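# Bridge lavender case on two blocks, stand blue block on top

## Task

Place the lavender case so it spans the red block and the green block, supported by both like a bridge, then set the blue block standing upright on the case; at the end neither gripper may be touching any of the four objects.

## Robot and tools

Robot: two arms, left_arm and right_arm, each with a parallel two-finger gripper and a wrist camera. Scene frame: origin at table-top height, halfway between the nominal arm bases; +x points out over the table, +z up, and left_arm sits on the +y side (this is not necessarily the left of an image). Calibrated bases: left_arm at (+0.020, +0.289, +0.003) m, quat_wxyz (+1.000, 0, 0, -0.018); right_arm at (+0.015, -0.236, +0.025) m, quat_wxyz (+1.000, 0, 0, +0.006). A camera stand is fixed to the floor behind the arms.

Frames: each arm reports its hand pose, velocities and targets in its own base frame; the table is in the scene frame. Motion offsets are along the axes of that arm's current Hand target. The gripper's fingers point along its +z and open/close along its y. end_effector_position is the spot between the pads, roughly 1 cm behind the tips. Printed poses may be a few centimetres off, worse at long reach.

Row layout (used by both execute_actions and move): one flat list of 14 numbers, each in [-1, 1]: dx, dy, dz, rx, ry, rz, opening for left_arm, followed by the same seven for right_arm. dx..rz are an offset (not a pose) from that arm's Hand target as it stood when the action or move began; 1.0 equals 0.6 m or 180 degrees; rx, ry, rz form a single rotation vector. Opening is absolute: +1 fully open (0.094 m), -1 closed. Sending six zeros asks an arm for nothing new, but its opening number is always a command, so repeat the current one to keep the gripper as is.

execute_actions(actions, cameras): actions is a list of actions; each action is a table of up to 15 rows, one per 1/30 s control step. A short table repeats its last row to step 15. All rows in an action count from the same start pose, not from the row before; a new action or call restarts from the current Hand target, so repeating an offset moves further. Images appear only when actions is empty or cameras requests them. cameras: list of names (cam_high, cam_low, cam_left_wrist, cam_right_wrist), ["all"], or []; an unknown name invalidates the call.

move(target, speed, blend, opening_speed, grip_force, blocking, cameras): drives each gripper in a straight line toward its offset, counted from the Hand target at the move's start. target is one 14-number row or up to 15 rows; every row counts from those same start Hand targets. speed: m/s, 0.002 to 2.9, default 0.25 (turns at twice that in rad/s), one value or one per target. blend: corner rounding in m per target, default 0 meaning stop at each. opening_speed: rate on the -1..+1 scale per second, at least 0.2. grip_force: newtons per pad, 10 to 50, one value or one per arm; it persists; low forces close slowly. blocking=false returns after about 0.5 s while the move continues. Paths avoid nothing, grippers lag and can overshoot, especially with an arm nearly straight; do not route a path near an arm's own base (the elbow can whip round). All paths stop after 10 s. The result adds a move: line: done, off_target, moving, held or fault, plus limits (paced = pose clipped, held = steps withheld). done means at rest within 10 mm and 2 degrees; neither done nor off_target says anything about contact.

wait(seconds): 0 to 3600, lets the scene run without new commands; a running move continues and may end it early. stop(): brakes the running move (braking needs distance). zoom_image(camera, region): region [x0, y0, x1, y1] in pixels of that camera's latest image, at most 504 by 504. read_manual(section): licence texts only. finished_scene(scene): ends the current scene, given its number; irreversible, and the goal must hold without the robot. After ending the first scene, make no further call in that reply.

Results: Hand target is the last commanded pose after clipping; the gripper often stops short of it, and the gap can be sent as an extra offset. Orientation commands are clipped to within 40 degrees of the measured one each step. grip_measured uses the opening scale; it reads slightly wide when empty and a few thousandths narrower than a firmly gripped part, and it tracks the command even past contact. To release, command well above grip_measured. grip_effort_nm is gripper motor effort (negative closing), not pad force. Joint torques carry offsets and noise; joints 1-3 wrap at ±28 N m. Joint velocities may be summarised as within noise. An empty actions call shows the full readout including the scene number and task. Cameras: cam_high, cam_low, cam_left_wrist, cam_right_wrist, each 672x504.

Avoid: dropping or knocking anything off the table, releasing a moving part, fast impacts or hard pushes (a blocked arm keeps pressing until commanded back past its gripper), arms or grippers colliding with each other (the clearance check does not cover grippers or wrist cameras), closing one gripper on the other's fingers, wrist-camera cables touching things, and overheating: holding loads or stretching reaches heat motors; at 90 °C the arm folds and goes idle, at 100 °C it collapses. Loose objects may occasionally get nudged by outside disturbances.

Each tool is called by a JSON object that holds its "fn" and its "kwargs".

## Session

{"fn": "execute_actions", "kwargs": {"actions": [], "cameras": ["cam_high", "cam_low"]}}

Scene clock: 0.00 s.
left_arm: end_effector_position=(+0.4044, +0.0368, +0.1100) grip_measured=+1.000 grip_effort_nm=n/a end_effector_quat_wxyz=(+0.601, -0.059, +0.796, +0.045) | right_arm: end_effector_position=(+0.4100, -0.0019, +0.1110) grip_measured=+1.000 grip_effort_nm=n/a end_effector_quat_wxyz=(+0.579, -0.044, +0.814, -0.019)
Joint positions: left_arm=[0.044 1.56 0.377 0.905 -0.101 -0.027 0.094] | right_arm=[-0.027 1.518 0.432 0.751 -0.046 -0.102 0.094]
Joint velocities: within noise
Joint torques (N m): no reading
Motor temperatures (°C): left_arm=[24 26 33 29 26 25 24] | right_arm=[23 29 30 28 24 25 23]
Heat: left arm: 33 °C; right arm: 30 °C.
Hand target: left_arm +0.4050, +0.0376, +0.1117; +0.602, -0.060, +0.795, +0.047 | right_arm +0.4120, -0.0019, +0.1168; +0.586, -0.044, +0.809, -0.019
Tool commands: left_gripper/opening=+1.0 right_gripper/opening=+1.0
Images, in order (width x height): cam_high 672x504, cam_low 672x504.

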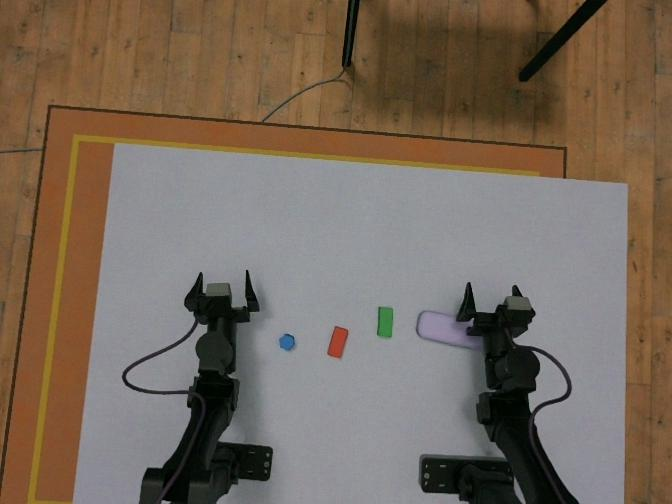

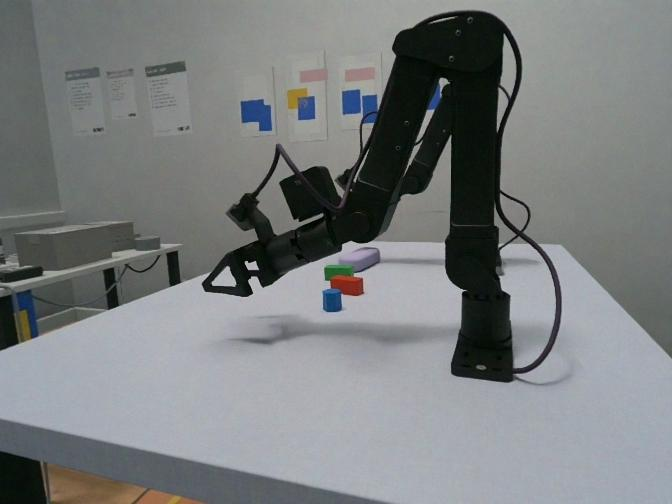

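{"fn": "move", "kwargs": {"target": [0.0152, -0.2307, -0.2482, 0.0322, 0.4117, 0.0410, 1.0, 0.0403, 0.0806, -0.16, 0.3277, 0.3093, 0.4882, 1.0], "speed": 0.45, "cameras": ["cam_high", "cam_left_wrist", "cam_right_wrist"]}}

Scene clock: 18.83 s.
left_arm: end_effector_position=(+0.2825, -0.1195, +0.1419) grip_measured=+1.000 grip_effort_nm=0.00 end_effector_quat_wxyz=(+0.009, +0.002, +1.000, -0.004) | right_arm: end_effector_position=(+0.3084, +0.0424, +0.1178) grip_measured=+1.000 grip_effort_nm=-0.01 end_effector_quat_wxyz=(+0.006, +0.744, +0.668, +0.003)
Joint positions: left_arm=[-0.404 1.686 1.491 -1.357 0 -0.399 0.094] | right_arm=[0.137 1.711 1.424 -1.273 0.007 1.815 0.094]
Joint torques (N m): left_arm=[-0.55 -4.96 8.24 -0.06 -0.05 -0.11] | right_arm=[-0.36 -5.42 9.59 0.21 -0.08 0.11]
Heat: left arm: 35 °C; right arm: 31 °C.
Hand target: left_arm +0.2820, -0.1214, +0.1429; +0.000, +0.000, +1.000, +0.000 | right_arm +0.3110, +0.0420, +0.1198; +0.000, +0.749, +0.662, +0.001
Off the commanded pose: left_arm 0.002 m, 1 deg | right_arm 0.003 m, 1 deg.
move: done

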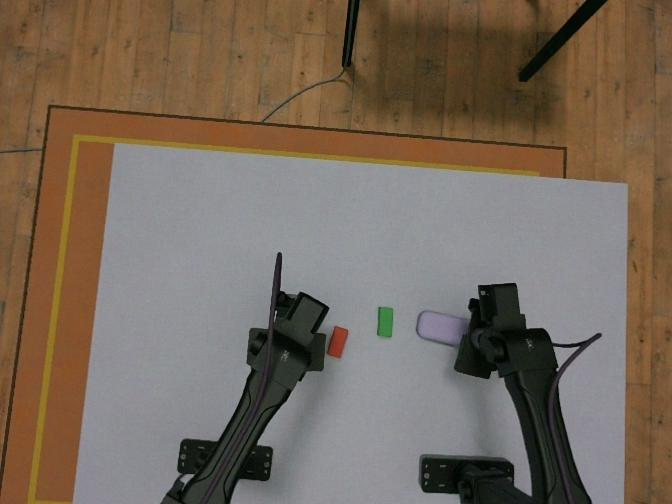

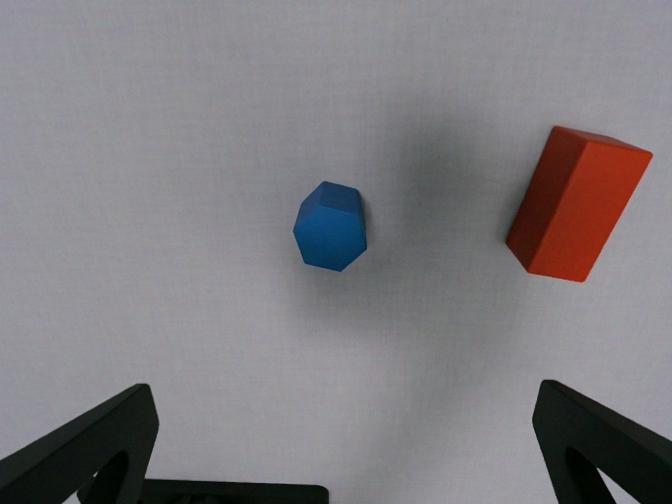

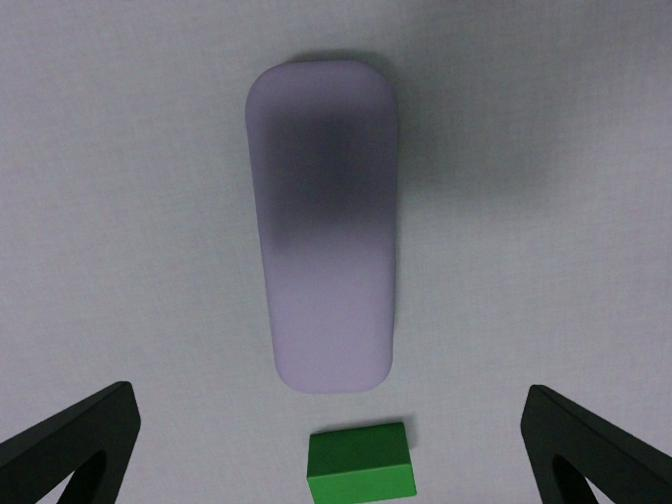

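{"fn": "zoom_image", "kwargs": {"camera": "cam_right_wrist", "region": [260, 380, 460, 504]}}

{"fn": "zoom_image", "kwargs": {"camera": "cam_high", "region": [310, 290, 490, 380]}}

{"fn": "move", "kwargs": {"target": [[-0.0075, 0.0067, 0.1915, 0, 0, -0.083, 0.3, 0.0158, 0.0017, 0.188, 0, 0, -0.0105, 1.0], [-0.0075, 0.0067, 0.1915, 0, 0, -0.083, -0.8, 0.0158, 0.0017, 0.188, 0, 0, -0.0105, -0.2]], "opening_speed": 1.5, "cameras": ["cam_left_wrist", "cam_right_wrist"]}}

Scaled by 2.520 from the camera's image (finer frame: 960x720).

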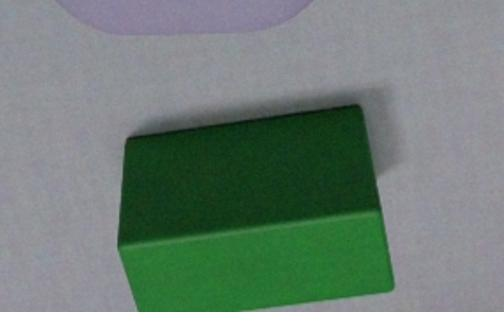

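Scaled by 2.800 from the camera's image (finer frame: 960x720).

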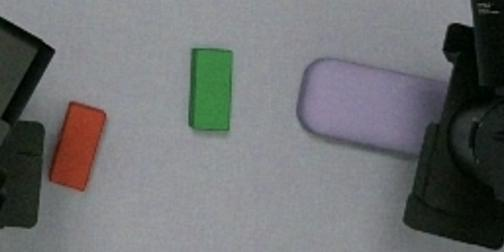

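Scene clock: 36.07 s.
left_arm: end_effector_position=(+0.2898, -0.1217, +0.0377) grip_measured=-0.363 grip_effort_nm=-1.03 end_effector_quat_wxyz=(+0.010, -0.122, +0.992, -0.010) | right_arm: end_effector_position=(+0.3210, +0.0497, +0.0168) grip_measured=+0.301 grip_effort_nm=-1.03 end_effector_quat_wxyz=(+0.011, +0.739, +0.674, +0.014)
Joint positions: left_arm=[-0.397 1.768 1.166 -0.941 0.006 -0.642 0.03] | right_arm=[0.152 1.83 1.153 -0.859 0.003 1.815 0.061]
Joint torques (N m): left_arm=[0.4 -5.24 4.46 0.32 -0.1 -0.11] | right_arm=[0.7 -5.9 5.08 0.45 -0.03 0.06]
Heat: left arm: 35 °C; right arm: 31 °C.
Hand target: left_arm +0.2864, -0.1174, +0.0281; +0.000, -0.130, +0.992, +0.000 | right_arm +0.3134, +0.0513, +0.0071; +0.000, +0.738, +0.674, +0.001
Off the commanded pose: left_arm 0.011 m, 2 deg | right_arm 0.013 m, 2 deg.
move: off_target (left_arm, right_arm); target 2's new opening was sent with right_arm's hand 0.013 m and 2 deg from that target

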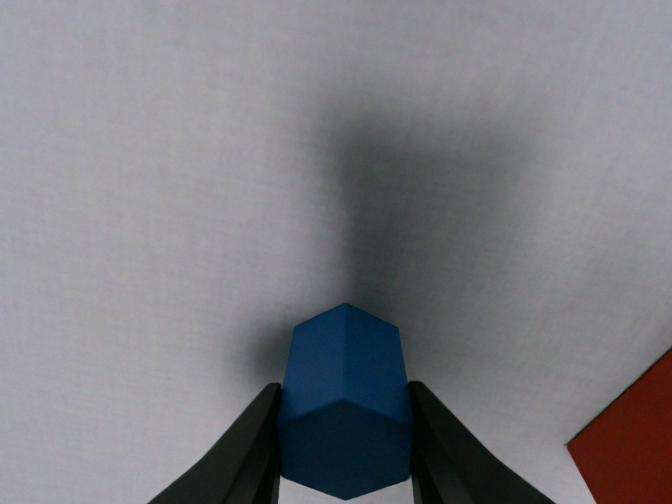

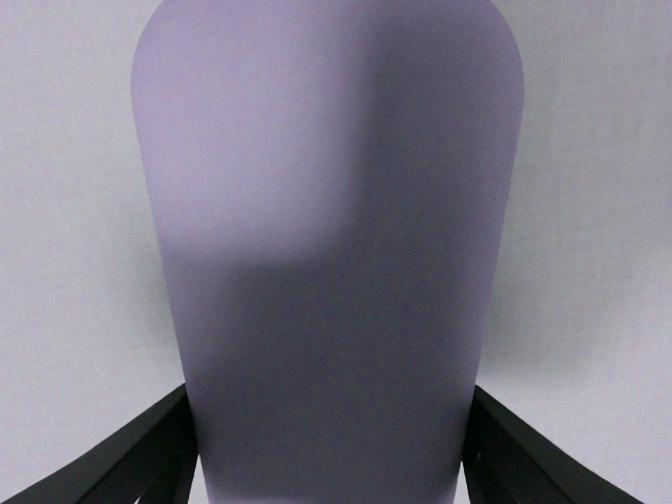

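{"fn": "move", "kwargs": {"target": [[0, 0, -0.1, 0, 0, 0, -0.8, 0, 0, -0.0833, 0, 0, 0, -0.2], [0, 0.2368, -0.2032, 0, 0, 0, -0.8, 0.3307, -0.0678, -0.1132, 0, 0, -0.1733, -0.2]], "blend": [0.03, 0], "speed": 0.3, "cameras": ["cam_high", "cam_low", "cam_right_wrist"]}}

{"fn": "zoom_image", "kwargs": {"camera": "cam_high", "region": [290, 280, 470, 400]}}

Scene clock: 56.80 s.
left_arm: end_effector_position=(+0.2504, +0.0181, +0.1393) grip_measured=-0.363 grip_effort_nm=-1.03 end_effector_quat_wxyz=(-0.009, -0.131, +0.991, +0.000) | right_arm: end_effector_position=(+0.2882, +0.2509, +0.0744) grip_measured=+0.301 grip_effort_nm=-1.03 end_effector_quat_wxyz=(+0.001, +0.530, +0.848, +0.005)
Joint positions: left_arm=[0.069 1.509 1.299 -1.379 0.001 -0.195 0.03] | right_arm=[0.713 1.999 1.624 -1.185 -0.001 1.831 0.061]
Joint torques (N m): left_arm=[0.51 -6 8.17 -0.13 -0.05 0.13] | right_arm=[0.14 -7.5 9.83 0.19 0 -0.01]
Heat: left arm: 34 °C; right arm: 31 °C.
Hand target: left_arm +0.2499, +0.0199, +0.1499; +0.000, -0.130, +0.992, +0.000 | right_arm +0.2907, +0.2526, +0.0750; +0.001, +0.530, +0.848, +0.001
Off the commanded pose: left_arm 0.011 m, 1 deg | right_arm 0.003 m, 1 deg.
move: off_target (left_arm); blend cut to 0.0299 m at target 1

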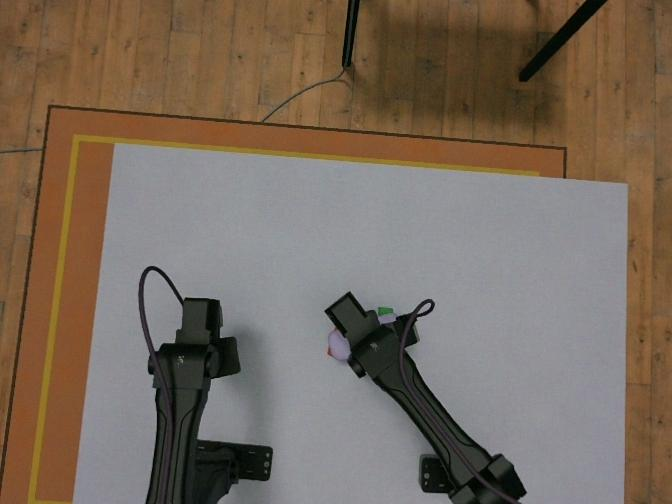

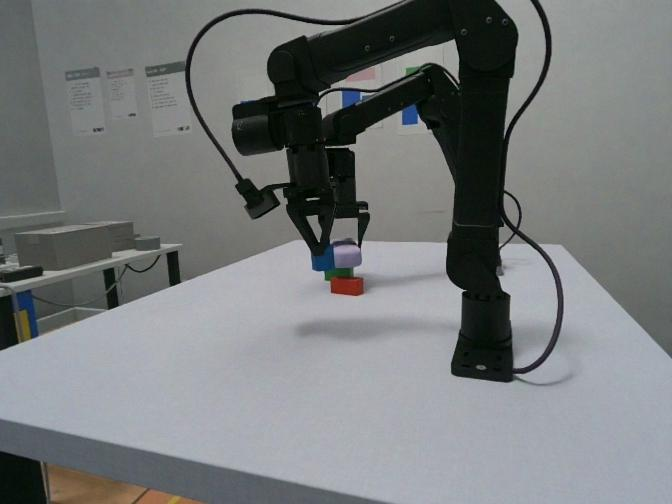

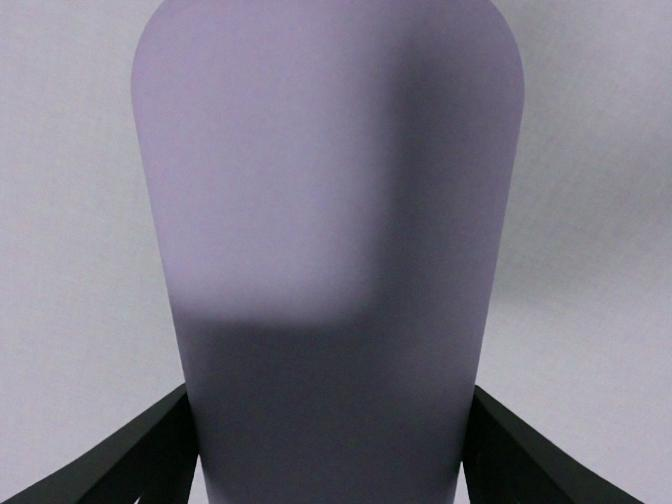

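Scaled by 2.800 from the camera's image (finer frame: 960x720).

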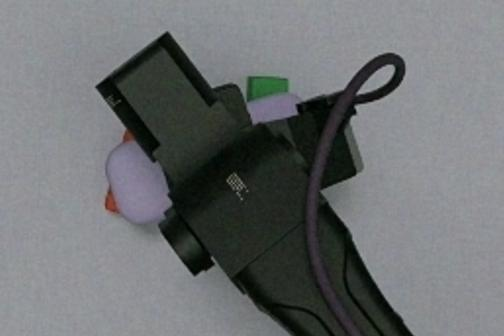

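{"fn": "move", "kwargs": {"target": [[0,0,0,0,0,0,-0.8, 0,0,0.065,0,0,0,-0.2],[0,0,0,0,0,0,-0.8, 0,0,0.05,0,0,0,-0.2],[0,0,0,0,0,0,-0.8, 0,0,0.05,0,0,0,0.95],[0,0,0,0,0,0,-0.8, 0,0,-0.125,0,0,0,0.95],[0,0,0,0,0,0,-0.8, -0.3853,-0.1704,-0.0917,0,0,0,0.95]], "blend": [0,0,0,0.03,0], "speed": [0.12,0.12,0.2,0.3,0.5], "cameras": ["cam_high", "cam_low"]}}

{"fn": "zoom_image", "kwargs": {"camera": "cam_high", "region": [290, 280, 470, 400]}}

Scene clock: 69.77 s.
left_arm: end_effector_position=(+0.2503, +0.0182, +0.1393) grip_measured=-0.363 grip_effort_nm=-1.02 end_effector_quat_wxyz=(-0.009, -0.131, +0.991, +0.000) | right_arm: end_effector_position=(+0.3037, +0.0003, +0.1267) grip_measured=+0.948 grip_effort_nm=0.09 end_effector_quat_wxyz=(-0.003, +0.529, +0.849, -0.006)
Joint positions: left_arm=[0.069 1.509 1.299 -1.379 0.001 -0.194 0.03] | right_arm=[0.003 1.702 1.45 -1.33 0.008 1.117 0.092]
Joint torques (N m): left_arm=[0.51 -5.98 8.2 -0.12 -0.04 0.11] | right_arm=[-0.35 -8.47 5.46 0.37 -0.1 -0.07]
Heat: left arm: 35 °C; right arm: 32 °C.
Hand target: left_arm +0.2498, +0.0200, +0.1499; +0.000, -0.130, +0.992, +0.000 | right_arm +0.3001, -0.0001, +0.1300; +0.001, +0.530, +0.848, +0.001
Off the commanded pose: left_arm 0.011 m, 1 deg | right_arm 0.005 m, 1 deg.
move: done

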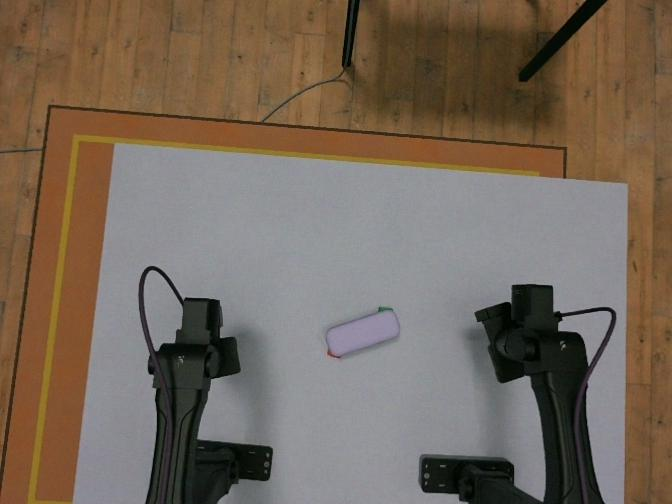

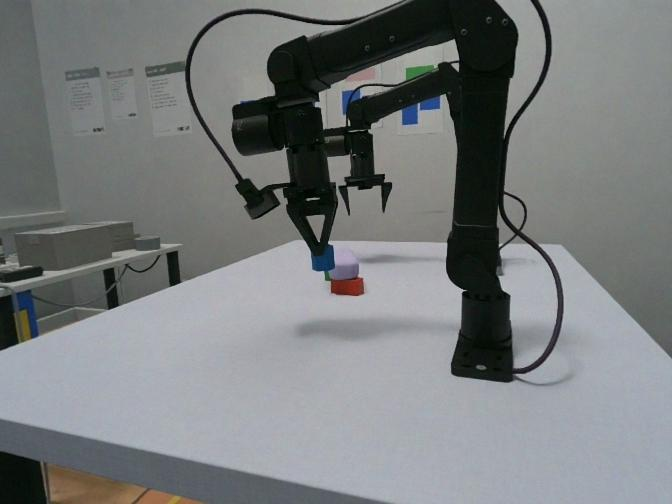

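Scaled by 2.800 from the camera's image (finer frame: 960x720).

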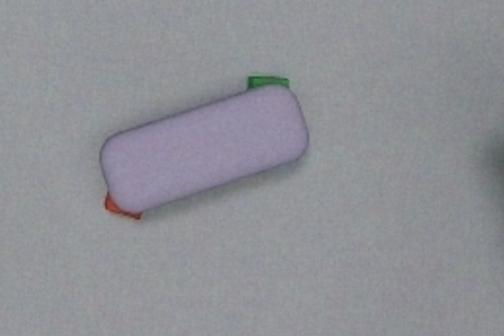

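{"fn": "move", "kwargs": {"target": [-0.0013,-0.5278,0.0367,0,0,0,-0.8, 0,0,0,0,0,0,0.95], "speed": 0.3, "cameras": ["cam_high", "cam_low", "cam_left_wrist"]}}

{"fn": "zoom_image", "kwargs": {"camera": "cam_low", "region": [290, 180, 410, 310]}}

Scene clock: 75.93 s.
left_arm: end_effector_position=(+0.3318, -0.2897, +0.1343) grip_measured=-0.363 grip_effort_nm=-1.02 end_effector_quat_wxyz=(+0.006, -0.123, +0.992, -0.018) | right_arm: end_effector_position=(+0.3037, +0.0003, +0.1267) grip_measured=+0.948 grip_effort_nm=0.09 end_effector_quat_wxyz=(-0.003, +0.529, +0.849, -0.006)
Joint positions: left_arm=[-0.714 2.256 2.263 -1.542 0.015 -0.961 0.03] | right_arm=[0.003 1.702 1.45 -1.33 0.008 1.117 0.092]
Joint torques (N m): left_arm=[0.03 -8.5 8.02 -0.07 -0.18 -0.12] | right_arm=[-0.36 -8.53 5.48 0.39 -0.09 -0.03]
Heat: left arm: 35 °C; right arm: 32 °C.
Hand target: left_arm +0.3322, -0.2859, +0.1281; +0.000, -0.130, +0.992, +0.000 | right_arm +0.3001, -0.0001, +0.1300; +0.001, +0.530, +0.848, +0.000
Off the commanded pose: left_arm 0.007 m, 2 deg | right_arm 0.005 m, 1 deg.
move: done

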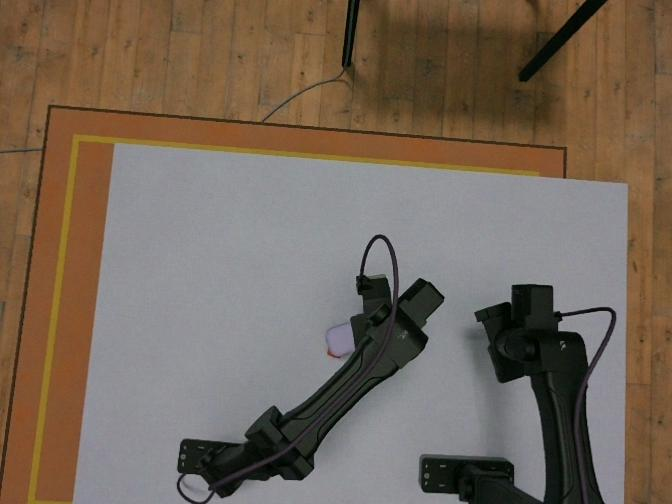

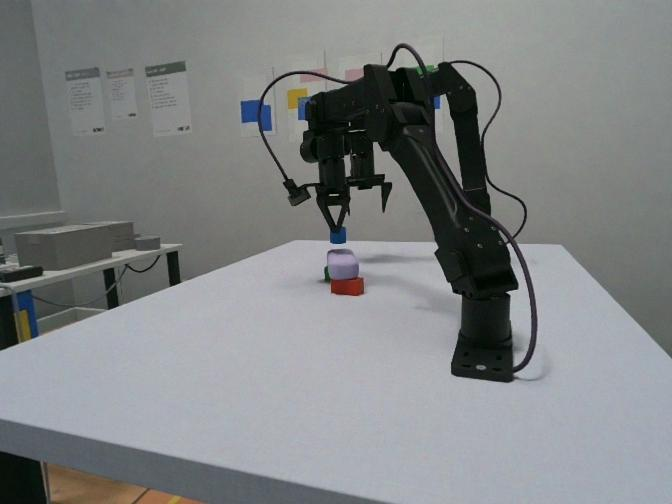

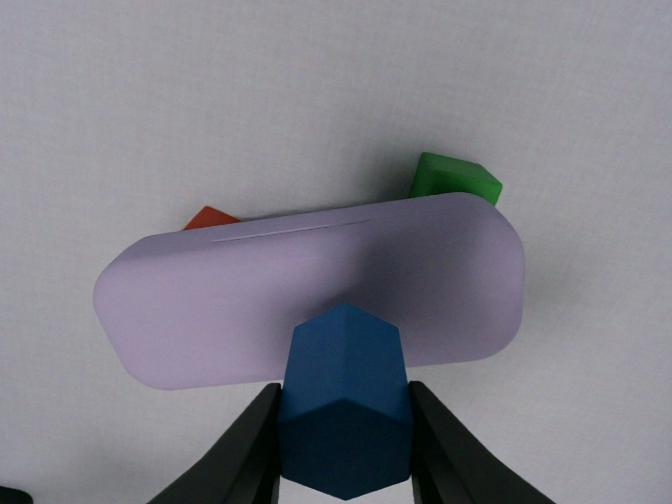

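Scaled by 3.877 from the camera's image (finer frame: 960x720).

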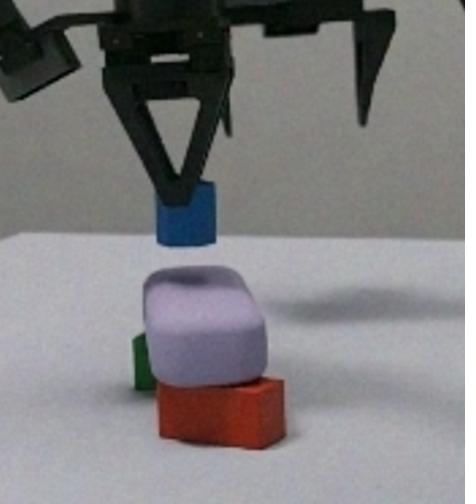

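{"fn": "move", "kwargs": {"target": [[0.011,0.0158,0.005,0,0,0,-0.8, 0,0,0,0,0,0,0.95],[0.011,0.0158,0.0575,0,0,0,-0.8, 0,0,0,0,0,0,0.95]], "blend": [0.01, 0], "speed": [0.2,0.1], "cameras": ["cam_low", "cam_left_wrist"]}}

{"fn": "zoom_image", "kwargs": {"camera": "cam_low", "region": [290, 180, 410, 310]}}

Scene clock: 83.90 s.
left_arm: end_effector_position=(+0.3217, -0.2808, +0.1106) grip_measured=-0.363 grip_effort_nm=-1.02 end_effector_quat_wxyz=(+0.002, -0.124, +0.992, -0.013) | right_arm: end_effector_position=(+0.3037, +0.0003, +0.1267) grip_measured=+0.948 grip_effort_nm=0.09 end_effector_quat_wxyz=(-0.003, +0.529, +0.849, -0.006)
Joint positions: left_arm=[-0.714 2.179 2.041 -1.411 0.015 -0.962 0.03] | right_arm=[0.003 1.702 1.45 -1.33 0.008 1.117 0.092]
Joint torques (N m): left_arm=[0.01 -8.8 2.97 0.59 -0.18 -0.12] | right_arm=[-0.34 -8.44 5.5 0.39 -0.09 -0.04]
Heat: left arm: 36 °C; right arm: 33 °C.
Hand target: left_arm +0.3233, -0.2784, +0.0935; +0.000, -0.130, +0.992, +0.000 | right_arm +0.3001, -0.0001, +0.1300; +0.001, +0.530, +0.848, +0.000
Off the commanded pose: left_arm 0.017 m, 2 deg | right_arm 0.005 m, 1 deg.
move: off_target (left_arm); blend cut to 0.0059 m at target 1

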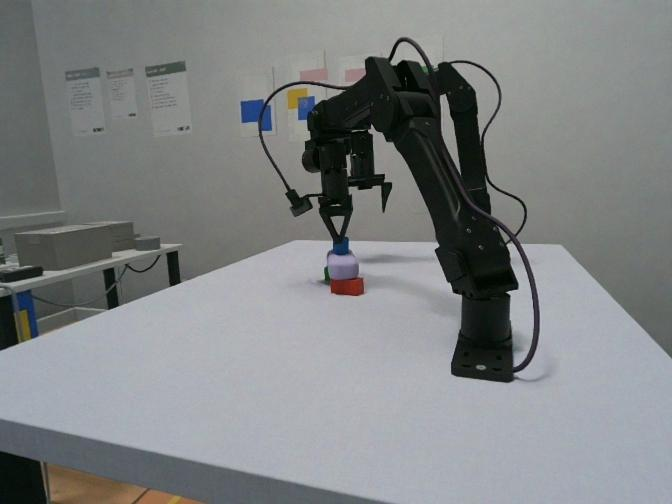

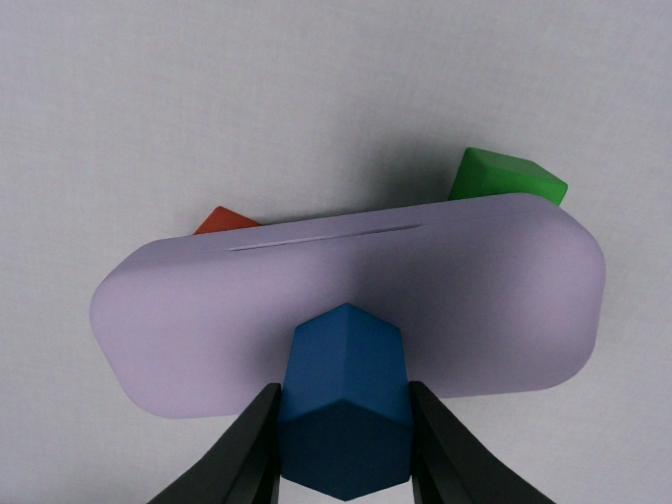

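Scaled by 3.877 from the camera's image (finer frame: 960x720).

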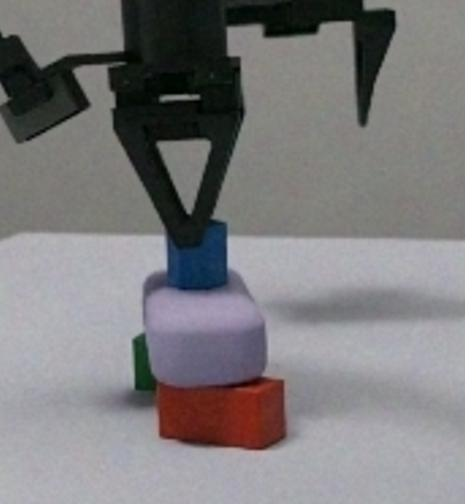

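{"fn": "move", "kwargs": {"target": [[0,0,-0.0217,0,0,0,-0.8, 0,0,0,0,0,0,0.95],[0,0,-0.0217,0,0,0,0.3, 0,0,0,0,0,0,0.95],[0,0,-0.0833,0,0,0,0.3, 0,0,0,0,0,0,0.95],[0.15,0,-0.11,0,0,0,0.3, 0,0,0,0,0,0,0.95]], "blend": [0,0,0.01,0], "speed": [0.1,0.2,0.15,0.3], "cameras": ["cam_low", "cam_high"]}}

{"fn": "zoom_image", "kwargs": {"camera": "cam_low", "region": [290, 180, 410, 310]}}

Scene clock: 92.00 s.
left_arm: end_effector_position=(+0.2414, -0.3107, +0.1518) grip_measured=+0.297 grip_effort_nm=0.15 end_effector_quat_wxyz=(-0.004, -0.125, +0.992, -0.007) | right_arm: end_effector_position=(+0.3037, +0.0003, +0.1267) grip_measured=+0.948 grip_effort_nm=0.09 end_effector_quat_wxyz=(-0.003, +0.529, +0.849, -0.006)
Joint positions: left_arm=[-0.906 2.062 2.026 -1.526 0.015 -1.156 0.061] | right_arm=[0.003 1.702 1.45 -1.33 0.008 1.117 0.092]
Joint torques (N m): left_arm=[-0.25 -11.6 4.6 -0.07 -0.17 -0.14] | right_arm=[-0.36 -8.51 5.42 0.39 -0.09 -0.03]
Heat: left arm: 35 °C; right arm: 33 °C.
Hand target: left_arm +0.2364, -0.3015, +0.1594; +0.000, -0.130, +0.992, +0.000 | right_arm +0.3001, -0.0001, +0.1300; +0.001, +0.530, +0.848, +0.000
Off the commanded pose: left_arm 0.013 m, 1 deg | right_arm 0.005 m, 1 deg.
move: off_target (left_arm)
Images, in order (width x height): cam_high 672x504, cam_low 672x504.

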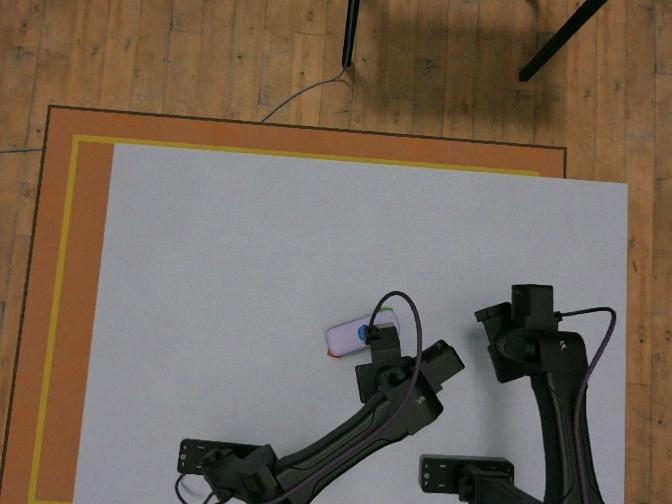

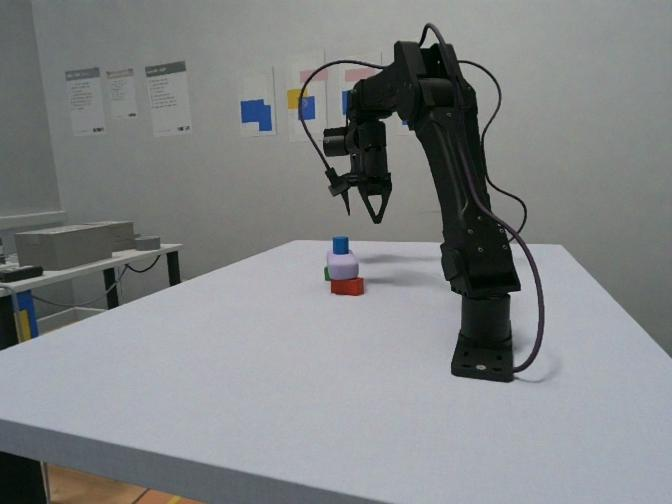

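Scaled by 3.877 from the camera's image (finer frame: 960x720).

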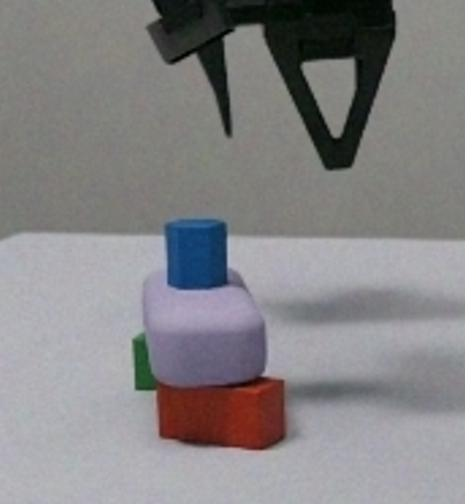

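{"fn": "finished_scene", "kwargs": {"scene": 2}}

The scene is finished: the task was done.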